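# Open the umbrella and leave it resting on the table

## Task

Spread the umbrella open far enough that its latch catches and holds it open. Then leave it on the table top, supported only by its handle and the rim of its canopy.

## Robot and tools

Robot: two 6-joint arms, left_arm and right_arm, each ending in a two-finger parallel gripper. Joint order per arm, used in every row and every result list: waist (joint1), shoulder (joint2), elbow (joint3), wrist pitch (joint4), wrist yaw (joint5), wrist roll (joint6). Stated ranges in rad: waist -2.618 to 3.054, shoulder 0.000 to 3.142, elbow 0.000 to 3.142, wrist pitch -1.571 to 1.571, wrist yaw -1.571 to 1.571, wrist roll -2.094 to 2.094. The true ends may differ from these by up to 0.059 rad either way.

Scene frame: origin at table-top height, halfway between the two nominal arm bases; +x points out over the table, +z up, and left_arm sits on the +y side (this is not necessarily the left of any image). Calibrated bases: left_arm at (-0.011, +0.307, 0) m, quat_wxyz (+1.000, 0, 0, -0.013); right_arm at (+0.020, -0.273, 0) m, quat_wxyz (+0.999, 0, 0, +0.033). Each gripper's fingers point along its own +z and close along its y. end_effector_position (metres, scene frame) is the point between the pads, roughly 1 cm short of the fingertips; its printed value can be off, more so when the arm reaches far.

The row: every motion argument is built from rows of 14 numbers in [-1, 1]: left_arm's six joint numbers then its opening, followed by right_arm's six joint numbers then its opening. Both arms always appear, even if one stays still. Joint numbers are offsets (not poses) measured from the Joint targets shown at the start of the action or move, not from the previous row; sending the same offset again moves further. Scale: 1.0 equals 1.202 rad for waist, 1.258 shoulder, 1.238 elbow, 2.073 wrist pitch, 2.022 for wrist yaw and for wrist roll. Sending 0 for all six joints re-commands the current targets. Opening is absolute, not an offset: +1 fully open, -1 shut. Always resend the current opening for a gripper you want unchanged, since 0 means half open.

execute_actions(actions, cameras): actions is a list of actions; each action is a list of up to 15 rows, one per 1/30 s step, and the final row repeats until 15 steps are filled. An empty list only reports state and images. An action is rejected for both arms if it would push a joint more than 0.059 rad past a range end; a malformed action, or a first action failing that test, rejects the whole call. Joints asked past their real end stop there, and the result may say "joint sent to its limit" (its absence does not prove there is room). cameras picks images: omitted, null or ["all"] gives all; [] none; an unknown name invalidates the call. Names: cam_high, cam_low, cam_left_wrist, cam_right_wrist, all 896x504.

move(target, speed, blend, opening_speed, blocking, cameras): drives all joints together along smooth paths to the offsets in target, which is one 14-number row or a list of up to 15 such rows; every row counts from the same starting Joint targets. speed is the top rad/s of the joint with the longest way to go, 0.01 to 2, default 0.5, one value or one per target. blend (rad) rounds the corners at intermediate targets. opening_speed (0.2 or more, per second on the -1..+1 scale) ramps the fingers; without it openings are sent at once. Paths take at least 0.5 s and are cut short past 10 s. Moves do not avoid obstacles or the other arm; grippers travel on curves and faster the farther they are from a turning joint. With blocking=false you get a result after about 0.5 s while it continues; call wait or stop before sending anything else. The "move:" line reports the ending: done, off_target (resting more than 0.035 rad from target), moving, held, or fault, plus limits=held and each arm's worst joint error. Neither done nor off_target tells you about contact.

wait(seconds, 0 to 10): lets time pass holding the last command; a running move keeps going. stop(): brakes a running move; it needs distance to brake. zoom_image(camera, region [x0, y0, x1, y1] in pixels, at most 504x504): closer look at the latest image of that camera. read_manual(section "licences"): licence text only. finished_scene(scene): ends the given scene for good; the umbrella must already be open, latched and resting correctly without the robot.

Results: Joint positions and Joint velocities per arm list six joints (rad, rad/s) plus pad gap (m; 0.094 fully open). Joint targets are the base for your next offsets. Tool commands shows current gripper commands. grip_measured is the measured opening on the command scale; empty it can read up to about 1.6 mm wide. Commanding a bit below the reading at contact grips lightly; about 0.11 below it squeezes at full force (about 50 to 62 N per pad). To release, command well above grip_measured. grip_effort_nm is motor effort (negative closing) and is not a pad force. Joint torques include gravity, carry offsets and noise, and joints 1 to 3 wrap at ±28 N m. "joint command not followed" means the clearance check changed targets; it does not separate the grippers.

Motion limits: per step each joint's target stays within a lead of its measured angle (0.202 waist, 0.258 shoulder, 0.238 elbow, 0.573 wrist pitch, 0.522 wrist yaw and roll), and targets implying more than 100 mm of gripper travel are scaled back, so large offsets may need several actions. Tiny turns may not start. If an arm is blocked or dragged, command its targets back past its measured positions to stop pressing.

Heat: holding loads, long stretches or pushing into something unreachable warms motors. MOTOR HOT appears at 75 °C; at 90 °C that arm folds up and stays idle; at 100 °C it goes limp.

Avoid: dropping the umbrella or letting go of it while parts move, anything leaving the table, fast impacts, hard pressing, and arm-to-arm collisions, which can end the scene as failed. Faults and stops waste time; prefer smooth, moderate-speed moves.

Each tool is called after "Emit:" as name(argument=value, ...), one argument or row to a line, values as JSON.

## Session

Emit:
execute_actions(
  actions=[],
)

Scene clock: 0.00 s.
left_arm: end_effector_position=(+0.4009, +0.3124, +0.1153) grip_measured=+1.000 grip_effort_nm=n/a end_effector_quat_wxyz=(+0.594, -0.013, +0.802, +0.053) | right_arm: end_effector_position=(+0.4041, -0.2764, +0.0911) grip_measured=+1.000 grip_effort_nm=n/a end_effector_quat_wxyz=(+0.575, +0.048, +0.814, -0.071)
Joint names: [waist, shoulder, elbow, wrist pitch, wrist yaw, wrist roll]
Joint positions: left_arm=[-0.029 1.555 0.428 0.832 -0.154 0.026 0.094] | right_arm=[0.054 1.542 0.327 0.865 0.285 0.038 0.094]
Joint velocities: left_arm=[-0.002 -0.007 -0.002 -0.066 -0.037 -0.007 0] | right_arm=[0.002 -0.007 -0.022 -0.095 0.037 0.007 0]
Joint torques (N m): no reading
Motor temperatures (°C): left_arm=[34 36 40 34 32 32 30] | right_arm=[35 35 35 33 33 34 34]
Heat: left arm: 40 °C; right arm: 35 °C.
Joint targets: left_arm=[-0.029 1.552 0.431 0.824 -0.154 0.026] | right_arm=[0.054 1.537 0.332 0.864 0.287 0.038]
Tool commands: left_gripper/opening=+1.0 right_gripper/opening=+1.0

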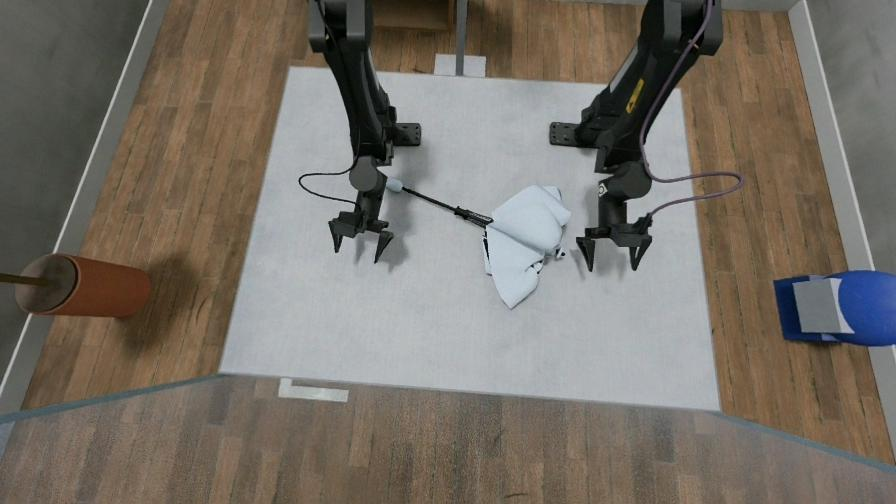

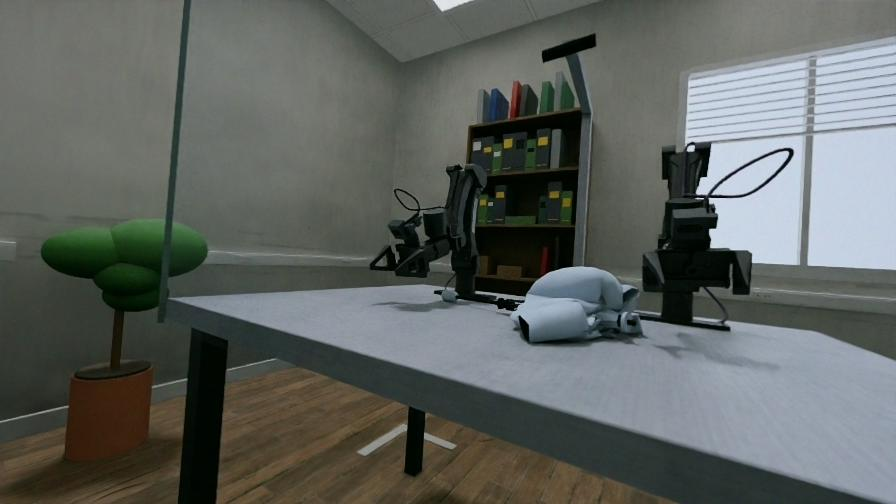

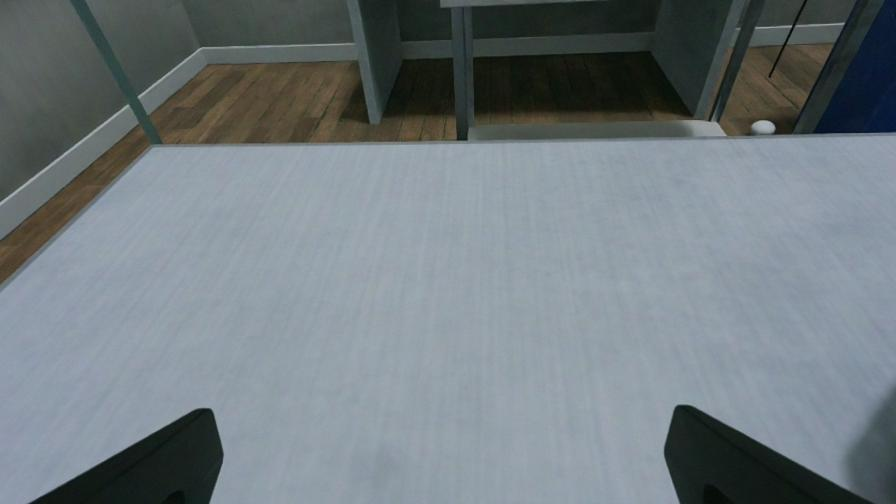

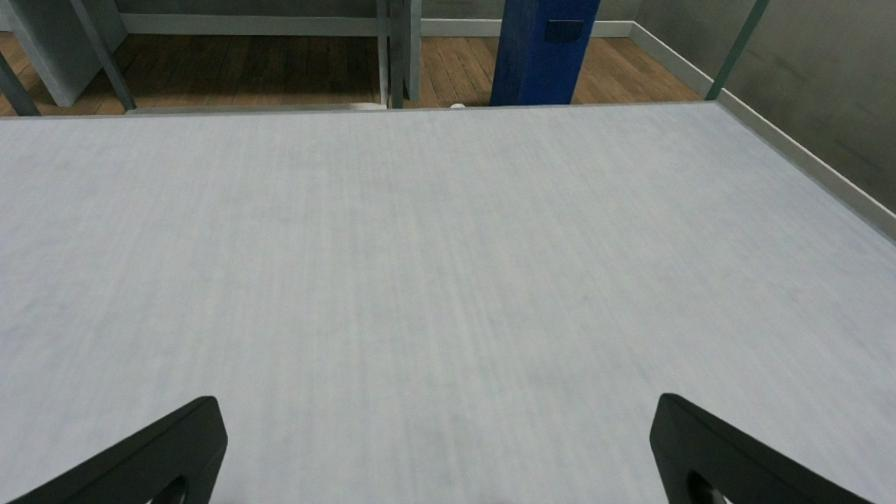

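Emit:
zoom_image(
  camera="cam_high",
  region=[360, 150, 600, 320],
)

Emit:
zoom_image(
  camera="cam_low",
  region=[400, 240, 680, 380],
)

Scaled by 2.100 from the camera's 896x504 image, which has a finer 1280x720 frame.

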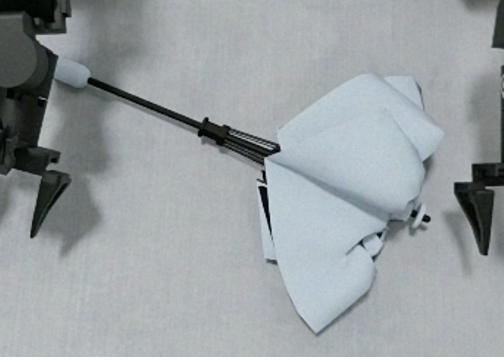

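Scaled by 1.800 from the camera's 896x504 image, which has a finer 1280x720 frame.

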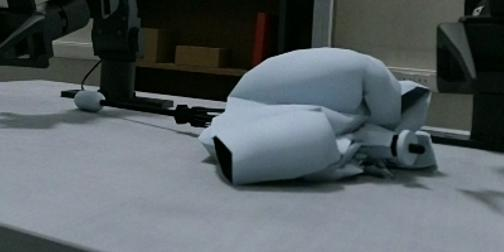

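Emit:
zoom_image(
  camera="cam_high",
  region=[300, 150, 460, 280],
)

Emit:
zoom_image(
  camera="cam_high",
  region=[470, 170, 600, 320],
)

Emit:
zoom_image(
  camera="cam_high",
  region=[380, 100, 720, 290],
)

Scaled by 3.150 from the camera's 896x504 image, which has a finer 1280x720 frame.

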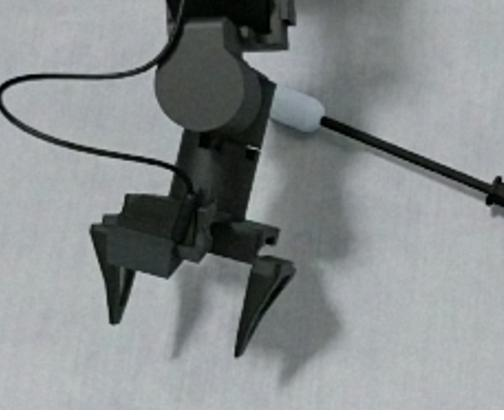

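Scaled by 3.360 from the camera's 896x504 image, which has a finer 1280x720 frame.

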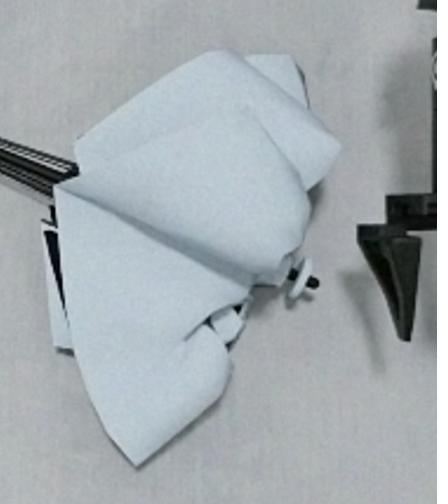

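Scaled by 1.482 from the camera's 896x504 image, which has a finer 1280x720 frame.

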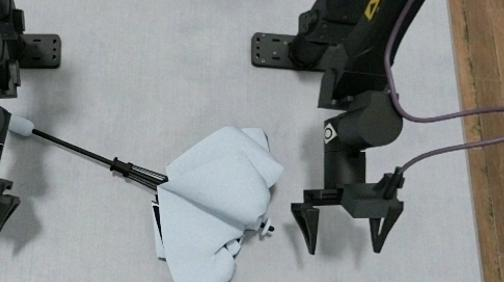

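Emit:
zoom_image(
  camera="cam_high",
  region=[430, 190, 510, 240],
)

Emit:
zoom_image(
  camera="cam_low",
  region=[430, 270, 540, 340],
)

Emit:
zoom_image(
  camera="cam_low",
  region=[580, 280, 660, 350],
)

Scaled by 6.300 from the camera's 896x504 image, which has a finer 1280x720 frame.

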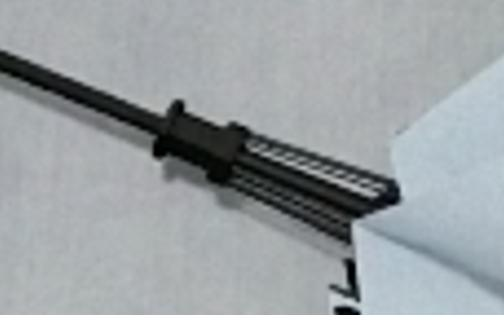

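Scaled by 4.582 from the camera's 896x504 image, which has a finer 1280x720 frame.

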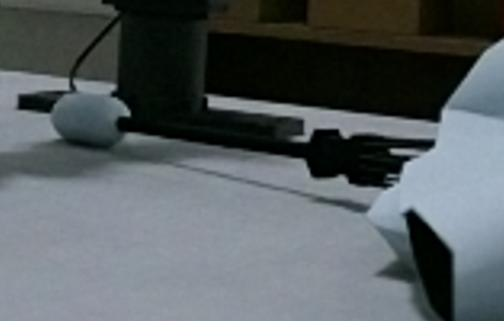

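Scaled by 6.300 from the camera's 896x504 image, which has a finer 1280x720 frame.

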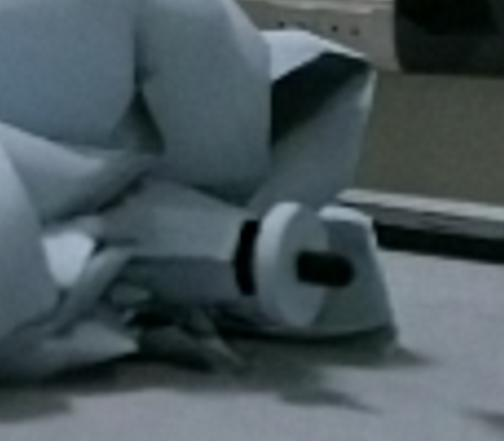

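Emit:
move(
  target=[-0.0065, 0.2824, 0.9469, -0.9665, 0.2493, -0.6202, 0.1, 0.3985, -0.6374, 0.4422, -0.9074, -0.1419, -0.0188, 1.0],
  speed=1.0,
)

Scene clock: 19.80 s.
left_arm: end_effector_position=(+0.3626, +0.2267, +0.1160) grip_measured=+0.101 grip_effort_nm=-0.076 end_effector_quat_wxyz=(-0.062, -0.536, +0.825, -0.167) | right_arm: end_effector_position=(+0.2019, -0.1521, +0.1892) grip_measured=+1.000 grip_effort_nm=-0.042 end_effector_quat_wxyz=(+0.319, -0.268, +0.904, +0.093)
Joint names: [waist, shoulder, elbow, wrist pitch, wrist yaw, wrist roll]
Joint positions: left_arm=[-0.029 1.886 1.579 -1.163 0.345 -1.223 0.052] | right_arm=[0.527 0.741 0.848 -1 0.013 0.012 0.094]
Joint velocities: left_arm=[-0.017 0.002 -0.007 -0.007 0.007 0.037 -0.001] | right_arm=[-0.002 0.002 -0.012 0.066 0.081 0.022 0]
Joint torques (N m): left_arm=[-0.64 -6.63 8.4 0.52 0.23 0] | right_arm=[0.57 -0.34 9.88 1.32 -0.12 -0.1]
Motor temperatures (°C): left_arm=[34 36 41 37 32 32 30] | right_arm=[35 36 36 36 33 34 34]
Heat: left arm: 41 °C; right arm: 36 °C.
Joint targets: left_arm=[-0.037 1.908 1.603 -1.180 0.350 -1.228] | right_arm=[0.532 0.735 0.880 -1.017 0.001 0.000]
move: done

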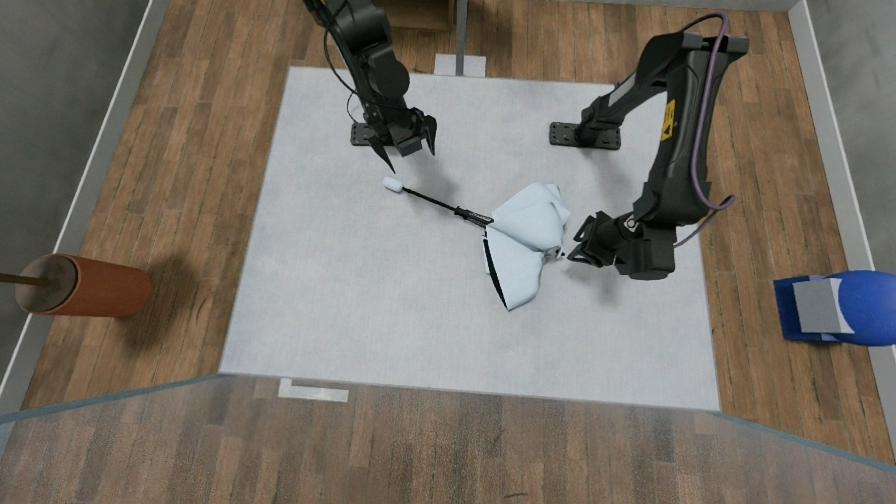

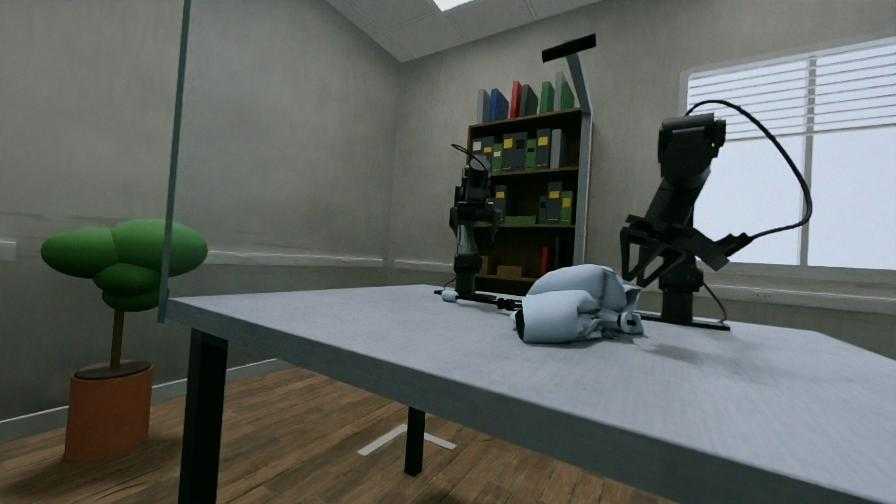

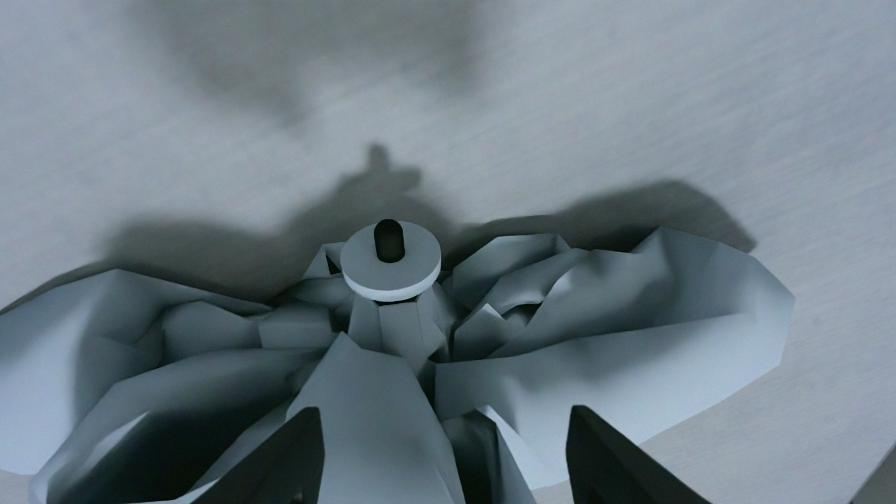

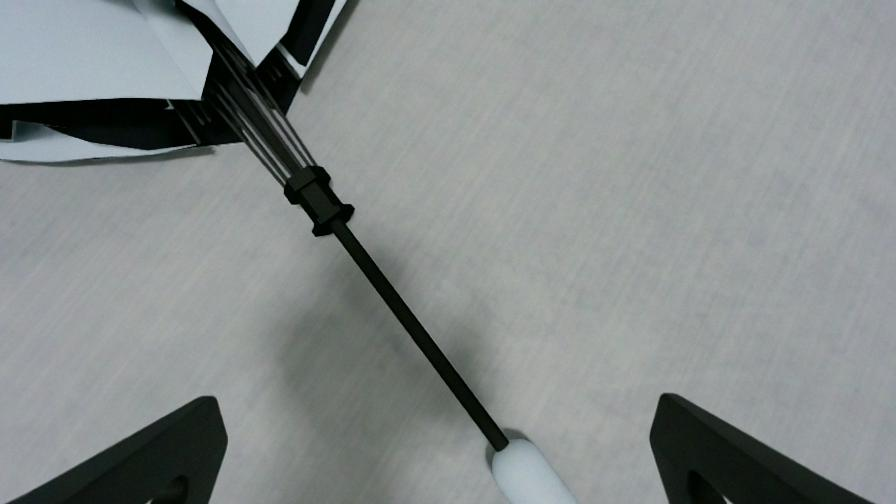

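Emit:
zoom_image(
  camera="cam_left_wrist",
  region=[300, 180, 500, 340],
)

Emit:
zoom_image(
  camera="cam_right_wrist",
  region=[230, 100, 430, 260],
)

Emit:
zoom_image(
  camera="cam_low",
  region=[500, 240, 720, 360],
)

Scaled by 2.520 from the camera's 896x504 image, which has a finer 1280x720 frame.

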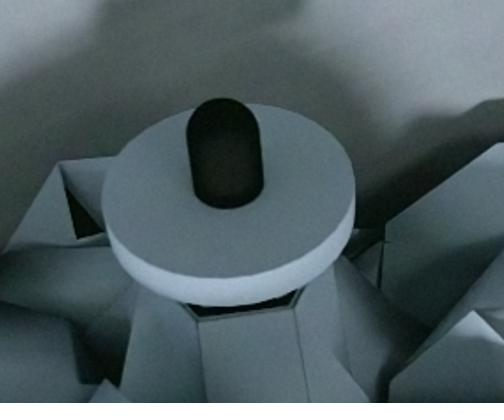

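Scaled by 2.520 from the camera's 896x504 image, which has a finer 1280x720 frame.

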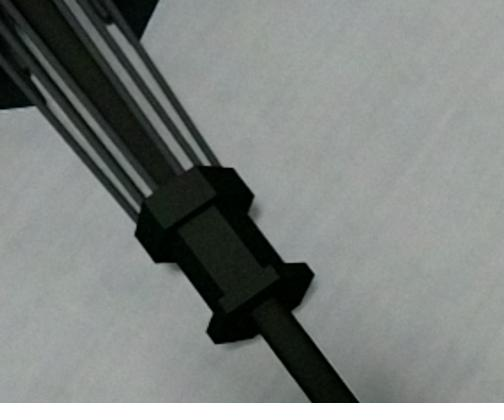

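Scaled by 2.291 from the camera's 896x504 image, which has a finer 1280x720 frame.

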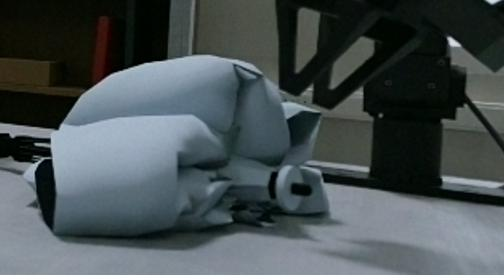

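Emit:
move(
  target=[-0.0216, 0.1268, 0.0893, -0.0565, -0.0498, -0.0135, 0.1, 0, 0, 0, 0, 0, 0, 1.0],
  speed=0.5,
  cameras=["cam_left_wrist", "cam_low"],
)

Scene clock: 49.40 s.
left_arm: end_effector_position=(+0.3588, +0.2311, +0.0811) grip_measured=+0.101 grip_effort_nm=-0.071 end_effector_quat_wxyz=(-0.107, -0.550, +0.824, -0.080) | right_arm: end_effector_position=(+0.2015, -0.1523, +0.1889) grip_measured=+1.000 grip_effort_nm=-0.042 end_effector_quat_wxyz=(+0.319, -0.269, +0.904, +0.093)
Joint names: [waist, shoulder, elbow, wrist pitch, wrist yaw, wrist roll]
Joint positions: left_arm=[-0.057 2.049 1.69 -1.281 0.259 -1.25 0.052] | right_arm=[0.527 0.741 0.848 -1.002 0.012 0.011 0.094]
Joint velocities: left_arm=[0.002 0.007 0.007 -0.022 -0.037 -0.051 0] | right_arm=[0.007 -0.002 0.002 0.007 -0.051 0.007 0]
Joint torques (N m): left_arm=[-0.47 -7.84 8.08 0.17 0.03 -0.02] | right_arm=[0.5 -0.38 9.87 1.33 -0.12 -0.09]
Motor temperatures (°C): left_arm=[34 37 42 35 32 32 30] | right_arm=[35 35 38 36 33 34 34]
Heat: left arm: 42 °C; right arm: 38 °C.
Joint targets: left_arm=[-0.063 2.067 1.714 -1.297 0.249 -1.256] | right_arm=[0.532 0.735 0.880 -1.017 0.001 0.000]
move: done
Images, in order (width x height): cam_low 896x504, cam_left_wrist 896x504.

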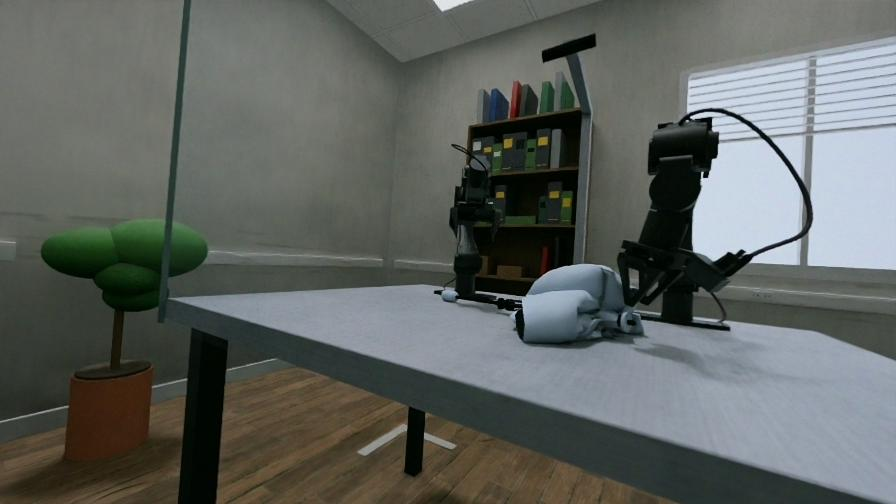

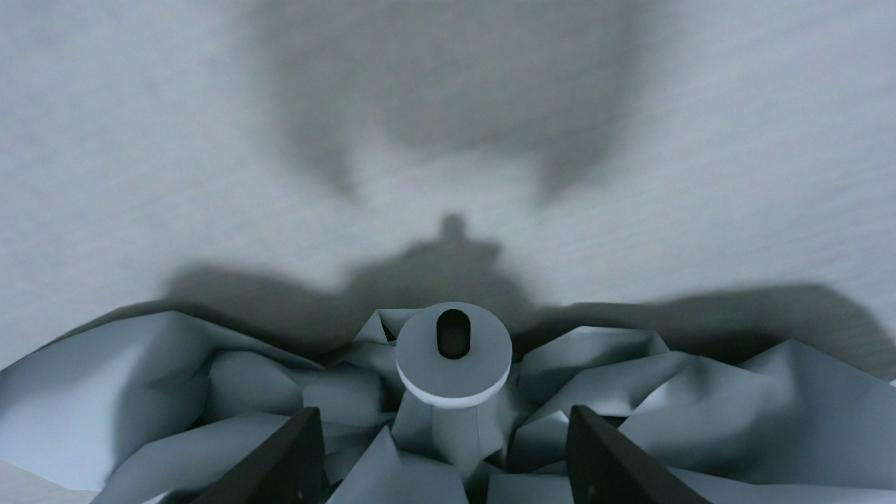

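Emit:
zoom_image(
  camera="cam_left_wrist",
  region=[370, 270, 540, 420],
)

Scaled by 2.965 from the camera's 896x504 image, which has a finer 1280x720 frame.

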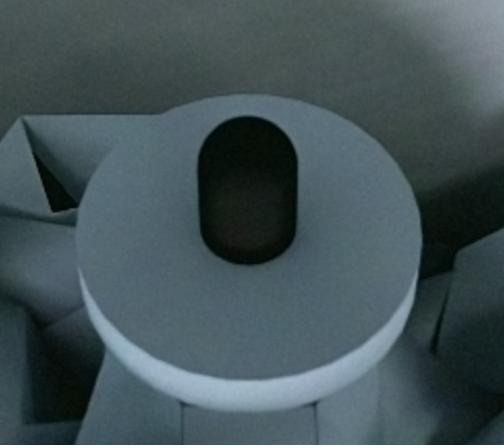

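Emit:
move(
  target=[
    [0.0860, 0.0778, 0.1291, -0.0958, 0.1147, 0.0633, 0.1, 0, 0, 0, 0, 0, 0, 1.0],
    [0.1376, 0.1787, 0.0676, -0.0607, 0.1831, 0.1192, 0.1, 0, 0, 0, 0, 0, 0, 1.0],
  ],
  speed=0.3,
  cameras=["cam_left_wrist", "cam_low", "cam_high"],
)

Scene clock: 91.97 s.
left_arm: end_effector_position=(+0.3620, +0.2329, +0.0590) grip_measured=+0.101 grip_effort_nm=-0.071 end_effector_quat_wxyz=(-0.274, -0.532, +0.778, -0.192) | right_arm: end_effector_position=(+0.2015, -0.1523, +0.1888) grip_measured=+1.000 grip_effort_nm=-0.042 end_effector_quat_wxyz=(+0.318, -0.269, +0.904, +0.093)
Joint names: [waist, shoulder, elbow, wrist pitch, wrist yaw, wrist roll]
Joint positions: left_arm=[0.1 2.274 1.809 -1.434 0.609 -1.02 0.052] | right_arm=[0.527 0.741 0.848 -1.002 0.012 0.011 0.094]
Joint velocities: left_arm=[-0.007 -0.002 -0.002 0.022 0.037 0.007 0] | right_arm=[-0.012 0.002 -0.007 0.037 0.066 0.007 0]
Joint torques (N m): left_arm=[0.29 -8.96 4.68 -0.08 0.41 0.12] | right_arm=[0.57 -0.36 9.91 1.32 -0.11 -0.1]
Motor temperatures (°C): left_arm=[34 38 43 34 32 32 30] | right_arm=[35 35 39 37 33 34 34]
Heat: left arm: 43 °C; right arm: 39 °C.
Joint targets: left_arm=[0.103 2.292 1.797 -1.423 0.619 -1.014] | right_arm=[0.532 0.735 0.880 -1.017 0.001 0.000]
move: done
Images, in order (width x height): cam_high 896x504, cam_low 896x504, cam_left_wrist 896x504.

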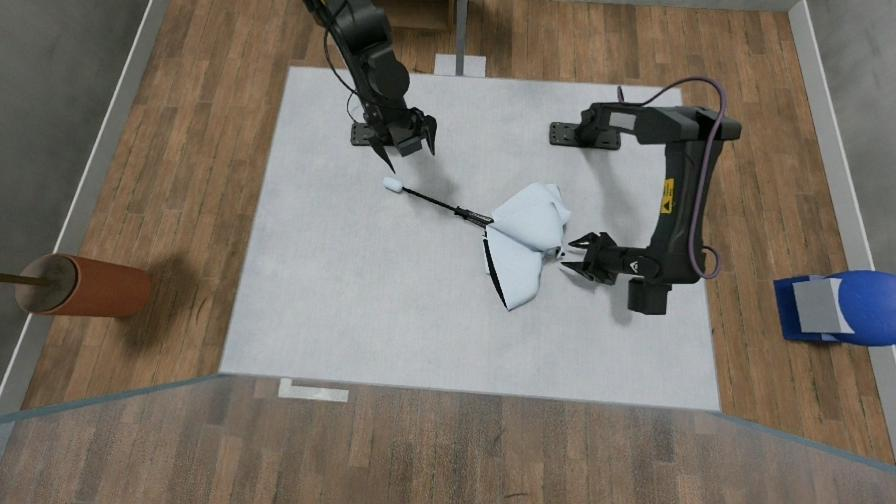

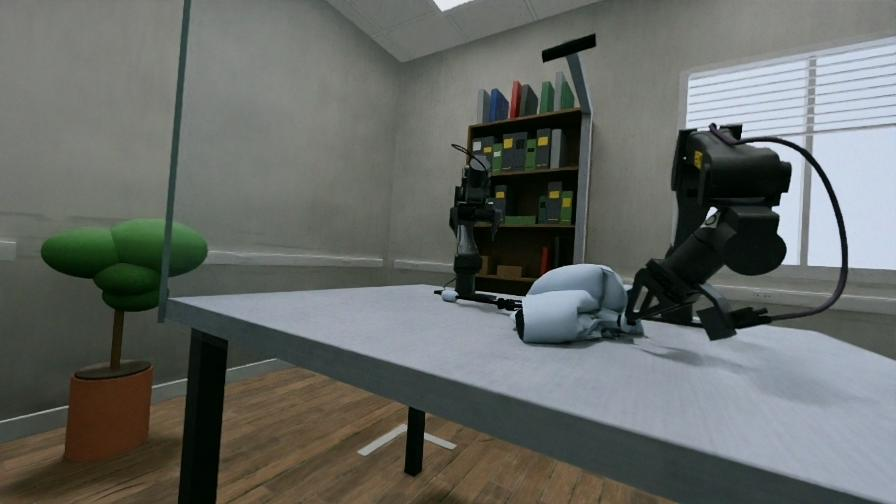

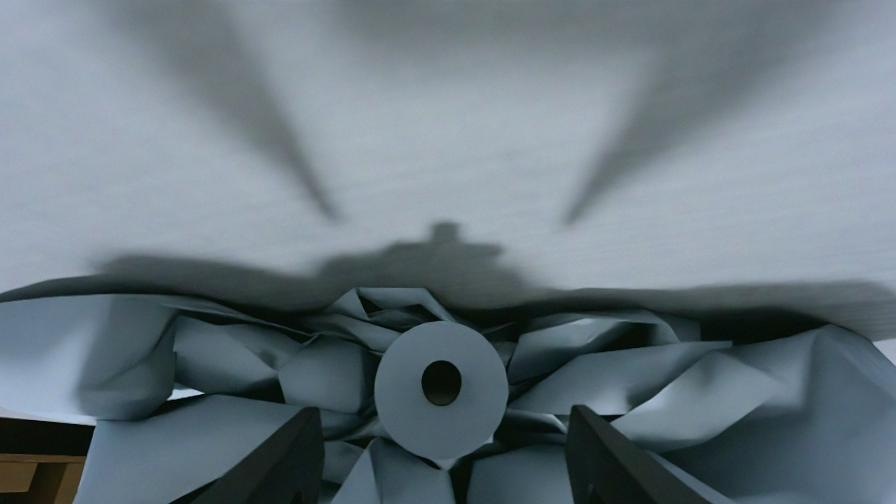

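Emit:
move(
  target=[-0.0040, 0.0002, -0.0335, 0.0201, 0, 0, 0.1, 0, 0, 0, 0, 0, 0, 1.0],
  speed=0.2,
  cameras=["cam_left_wrist", "cam_low"],
)

Emit:
zoom_image(
  camera="cam_left_wrist",
  region=[280, 250, 640, 504],
)

Emit:
zoom_image(
  camera="cam_low",
  region=[580, 240, 740, 350],
)

Scene clock: 107.33 s.
left_arm: end_effector_position=(+0.3607, +0.2327, +0.0497) grip_measured=+0.101 grip_effort_nm=-0.071 end_effector_quat_wxyz=(-0.272, -0.531, +0.779, -0.194) | right_arm: end_effector_position=(+0.2015, -0.1523, +0.1888) grip_measured=+1.000 grip_effort_nm=-0.037 end_effector_quat_wxyz=(+0.318, -0.269, +0.904, +0.093)
Joint names: [waist, shoulder, elbow, wrist pitch, wrist yaw, wrist roll]
Joint positions: left_arm=[0.1 2.274 1.772 -1.392 0.61 -1.02 0.052] | right_arm=[0.527 0.741 0.848 -1.002 0.012 0.011 0.094]
Joint velocities: left_arm=[-0.007 -0.002 0.002 0.051 -0.022 -0.037 -0.001] | right_arm=[0.007 -0.017 0.002 -0.022 -0.037 -0.007 0]
Joint torques (N m): left_arm=[-0.13 -8.85 4.31 -0.08 0.39 0.11] | right_arm=[0.54 -0.34 9.89 1.32 -0.11 -0.1]
Motor temperatures (°C): left_arm=[34 38 41 34 32 32 30] | right_arm=[35 35 39 37 33 34 34]
Heat: left arm: 41 °C; right arm: 39 °C.
Joint targets: left_arm=[0.098 2.292 1.756 -1.381 0.619 -1.015] | right_arm=[0.532 0.735 0.880 -1.017 0.001 0.000]
move: done
Images, in order (width x height): cam_low 896x504, cam_left_wrist 896x504.

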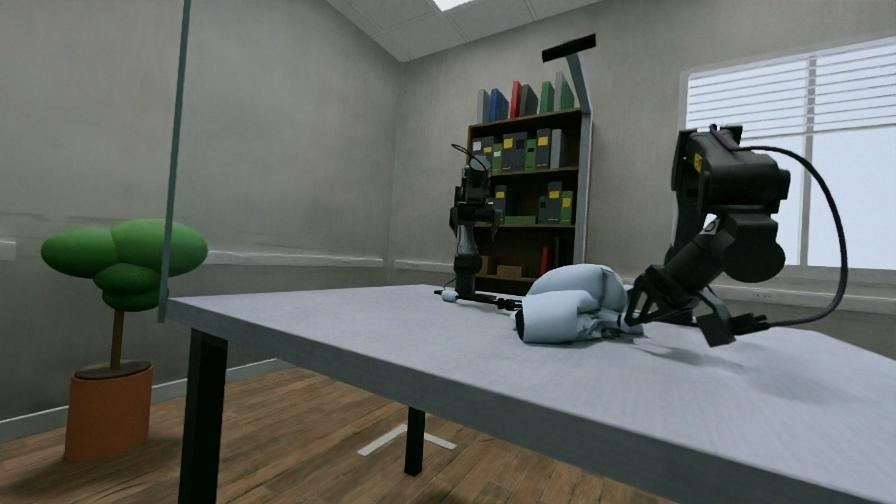

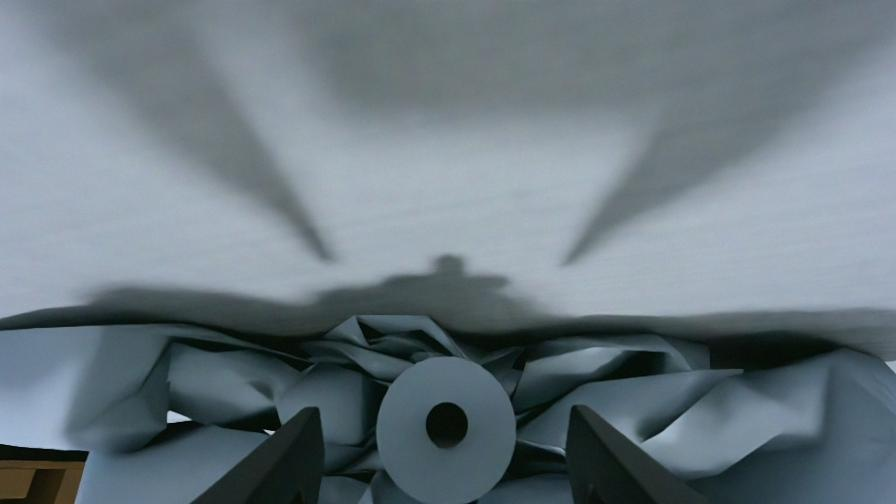

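Scaled by 1.400 from the camera's 896x504 image, which has a finer 1280x720 frame.

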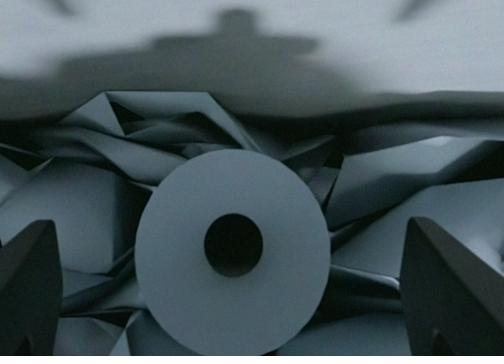

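Scaled by 3.150 from the camera's 896x504 image, which has a finer 1280x720 frame.

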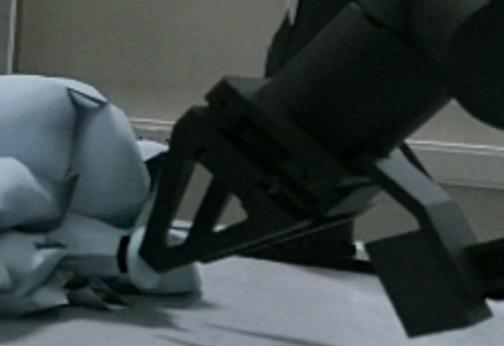

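Emit:
move(
  target=[-0.0083, 0.0, -0.0137, 0.0068, 0, 0, 0.1, 0, 0, 0, 0, 0, 0, 1.0],
  speed=0.2,
  cameras=["cam_left_wrist", "cam_low"],
)

Emit:
zoom_image(
  camera="cam_low",
  region=[590, 270, 690, 350],
)

Scene clock: 124.47 s.
left_arm: end_effector_position=(+0.3588, +0.2308, +0.0459) grip_measured=+0.101 grip_effort_nm=-0.076 end_effector_quat_wxyz=(-0.273, -0.529, +0.780, -0.193) | right_arm: end_effector_position=(+0.2015, -0.1523, +0.1888) grip_measured=+1.000 grip_effort_nm=-0.032 end_effector_quat_wxyz=(+0.318, -0.269, +0.904, +0.093)
Joint names: [waist, shoulder, elbow, wrist pitch, wrist yaw, wrist roll]
Joint positions: left_arm=[0.095 2.274 1.755 -1.378 0.611 -1.02 0.052] | right_arm=[0.527 0.741 0.848 -1.002 0.012 0.011 0.094]
Joint velocities: left_arm=[-0.007 -0.007 -0.012 0.051 0.051 -0.022 0] | right_arm=[0.002 -0.007 -0.017 0.037 0.007 -0.095 0]
Joint torques (N m): left_arm=[-0.54 -8.84 4.25 -0.07 0.4 0.11] | right_arm=[0.53 -0.38 9.85 1.33 -0.11 -0.1]
Motor temperatures (°C): left_arm=[34 38 41 34 32 32 30] | right_arm=[35 35 39 37 33 34 34]
Heat: left arm: 41 °C; right arm: 39 °C.
Joint targets: left_arm=[0.088 2.292 1.739 -1.367 0.620 -1.015] | right_arm=[0.532 0.735 0.880 -1.017 0.001 0.000]
move: done
Images, in order (width x height): cam_low 896x504, cam_left_wrist 896x504.

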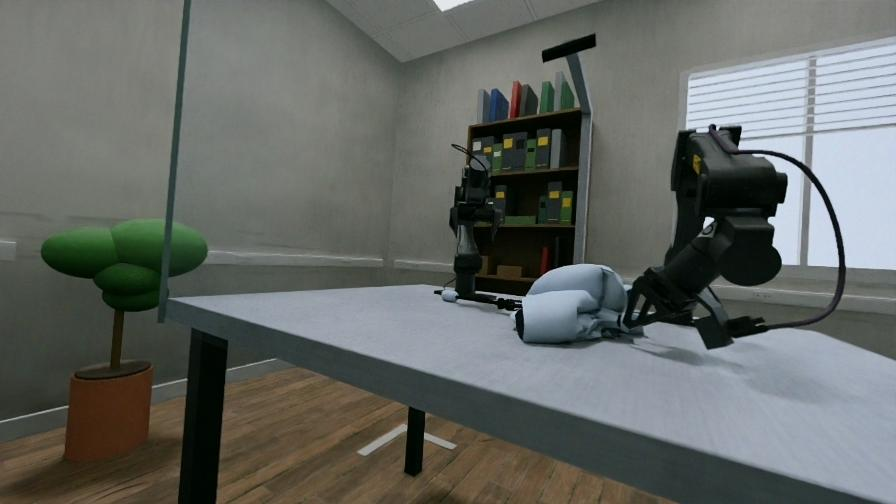

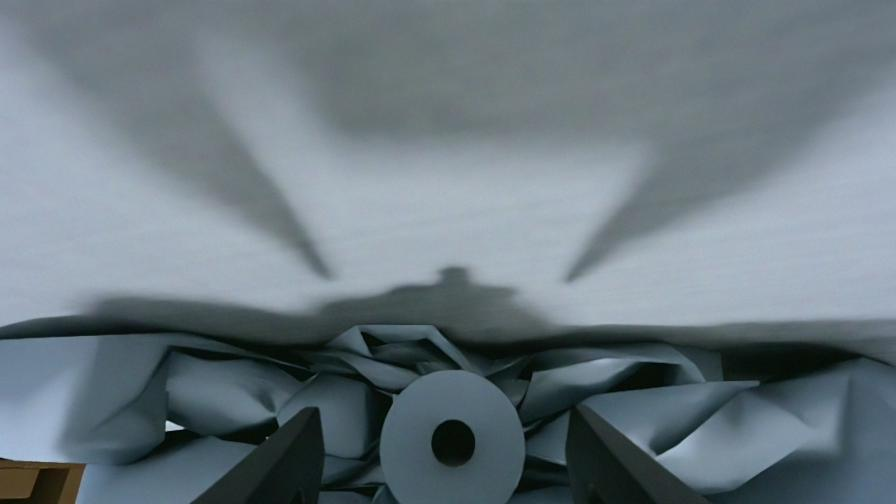

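Scaled by 5.040 from the camera's 896x504 image, which has a finer 1280x720 frame.

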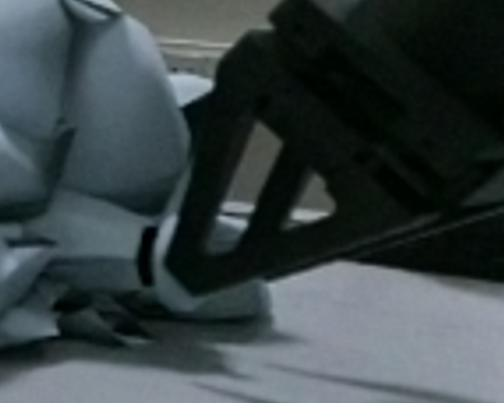

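Emit:
move(
  target=[0.0150, 0.0056, 0.0372, -0.0154, 0, 0, 0.1, 0, 0, 0, 0, 0, 0, 1.0],
  speed=0.2,
  cameras=["cam_left_wrist"],
)

Scene clock: 136.70 s.
left_arm: end_effector_position=(+0.3598, +0.2327, +0.0478) grip_measured=+0.101 grip_effort_nm=-0.071 end_effector_quat_wxyz=(-0.273, -0.531, +0.778, -0.194) | right_arm: end_effector_position=(+0.2014, -0.1523, +0.1888) grip_measured=+1.000 grip_effort_nm=-0.032 end_effector_quat_wxyz=(+0.318, -0.269, +0.904, +0.093)
Joint names: [waist, shoulder, elbow, wrist pitch, wrist yaw, wrist roll]
Joint positions: left_arm=[0.1 2.274 1.763 -1.386 0.611 -1.02 0.052] | right_arm=[0.527 0.741 0.848 -1.002 0.012 0.011 0.094]
Joint velocities: left_arm=[0.012 -0.012 -0.012 -0.051 -0.11 0.051 0.001] | right_arm=[-0.027 -0.017 -0.012 0.051 -0.007 -0.066 0]
Joint torques (N m): left_arm=[0.54 -8.32 7.3 -0.32 0.4 0.11] | right_arm=[0.55 -0.35 9.91 1.33 -0.11 -0.09]
Motor temperatures (°C): left_arm=[34 38 40 34 32 32 30] | right_arm=[35 35 39 37 33 34 34]
Heat: left arm: 40 °C; right arm: 39 °C.
Joint targets: left_arm=[0.106 2.299 1.785 -1.399 0.620 -1.015] | right_arm=[0.532 0.735 0.880 -1.017 0.000 0.000]
move: done
Images, in order (width x height): cam_left_wrist 896x504.

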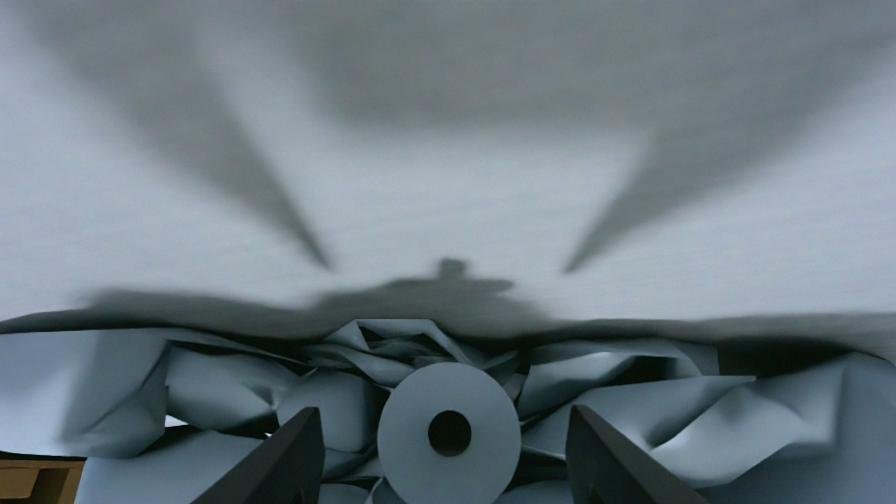

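Emit:
move(
  target=[0.0, 0.0, -0.0363, 0.0154, 0, 0, 0.1, 0, 0, 0, 0, 0, 0, 1.0],
  speed=0.2,
  cameras=["cam_left_wrist"],
)

Scene clock: 145.20 s.
left_arm: end_effector_position=(+0.3594, +0.2326, +0.0461) grip_measured=+0.101 grip_effort_nm=-0.076 end_effector_quat_wxyz=(-0.273, -0.531, +0.778, -0.194) | right_arm: end_effector_position=(+0.2014, -0.1523, +0.1888) grip_measured=+1.000 grip_effort_nm=-0.032 end_effector_quat_wxyz=(+0.318, -0.269, +0.904, +0.093)
Joint names: [waist, shoulder, elbow, wrist pitch, wrist yaw, wrist roll]
Joint positions: left_arm=[0.1 2.274 1.756 -1.378 0.611 -1.02 0.052] | right_arm=[0.527 0.741 0.848 -1.002 0.012 0.011 0.094]
Joint velocities: left_arm=[-0.022 -0.007 -0.007 -0.081 0.051 -0.022 0] | right_arm=[-0.007 -0.002 0.007 -0.022 -0.007 0.037 0]
Joint torques (N m): left_arm=[0.57 -8.34 4.27 -0.09 0.39 0.11] | right_arm=[0.53 -0.35 9.87 1.34 -0.11 -0.09]
Motor temperatures (°C): left_arm=[34 38 41 34 32 32 30] | right_arm=[35 35 39 37 33 34 34]
Heat: left arm: 41 °C; right arm: 39 °C.
Joint targets: left_arm=[0.106 2.299 1.740 -1.367 0.619 -1.014] | right_arm=[0.532 0.735 0.880 -1.017 0.000 0.000]
move: done
Images, in order (width x height): cam_left_wrist 896x504.

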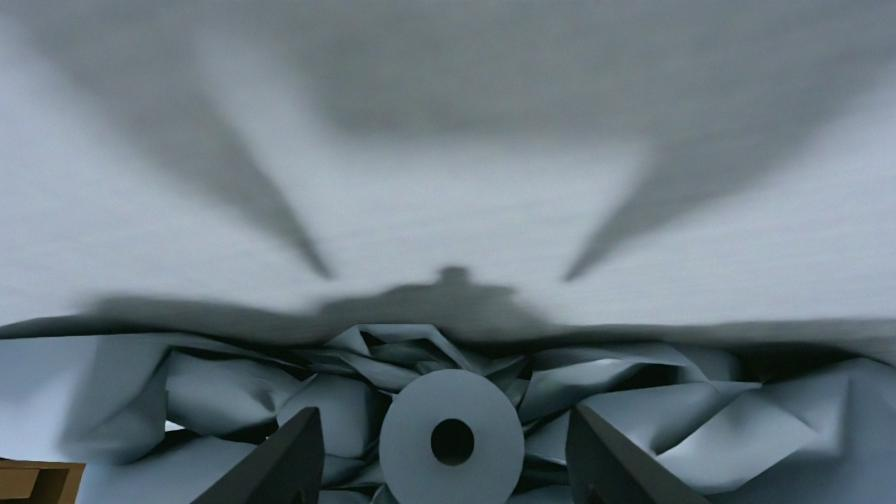

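Emit:
move(
  target=[0, 0, 0, 0, 0, 0, -0.93, 0, 0, 0, 0, 0, 0, 1.0],
  opening_speed=0.6,
  cameras=["cam_left_wrist", "cam_low"],
)

Emit:
zoom_image(
  camera="cam_left_wrist",
  region=[320, 304, 600, 504],
)

Emit:
zoom_image(
  camera="cam_low",
  region=[590, 270, 690, 350],
)

Scene clock: 149.87 s.
left_arm: end_effector_position=(+0.3600, +0.2326, +0.0459) grip_measured=-0.878 grip_effort_nm=-1.004 end_effector_quat_wxyz=(-0.272, -0.531, +0.779, -0.195) | right_arm: end_effector_position=(+0.2014, -0.1523, +0.1888) grip_measured=+1.000 grip_effort_nm=-0.037 end_effector_quat_wxyz=(+0.318, -0.269, +0.904, +0.093)
Joint names: [waist, shoulder, elbow, wrist pitch, wrist yaw, wrist roll]
Joint positions: left_arm=[0.1 2.274 1.756 -1.375 0.612 -1.02 0.006] | right_arm=[0.527 0.741 0.848 -1.002 0.012 0.011 0.094]
Joint velocities: left_arm=[0.002 0.002 -0.012 -0.022 0.066 0.022 0] | right_arm=[-0.017 -0.007 0.012 0.022 0.022 -0.007 0]
Joint torques (N m): left_arm=[0.54 -8.35 4.26 -0.11 0.39 0.11] | right_arm=[0.54 -0.38 9.88 1.34 -0.1 -0.1]
Motor temperatures (°C): left_arm=[34 38 41 34 32 32 30] | right_arm=[35 35 39 37 33 34 34]
Heat: left arm: 41 °C; right arm: 39 °C.
Joint targets: left_arm=[0.106 2.299 1.740 -1.367 0.619 -1.014] | right_arm=[0.532 0.735 0.880 -1.017 0.000 0.000]
move: done
Images, in order (width x height): cam_low 896x504, cam_left_wrist 896x504.

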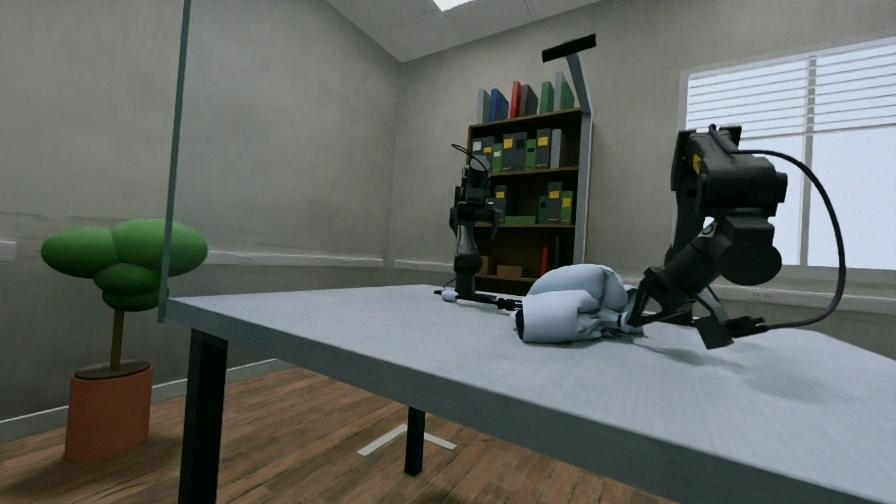

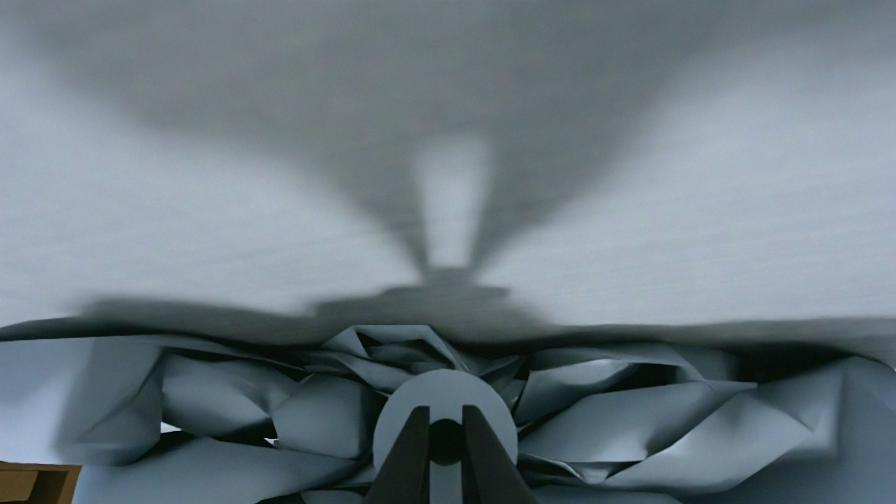

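Scaled by 1.800 from the camera's 896x504 image, which has a finer 1280x720 frame.

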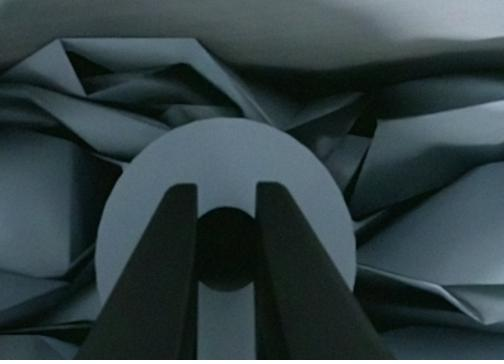

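Scaled by 5.040 from the camera's 896x504 image, which has a finer 1280x720 frame.

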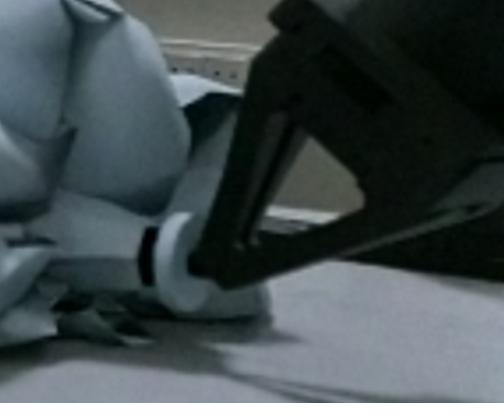

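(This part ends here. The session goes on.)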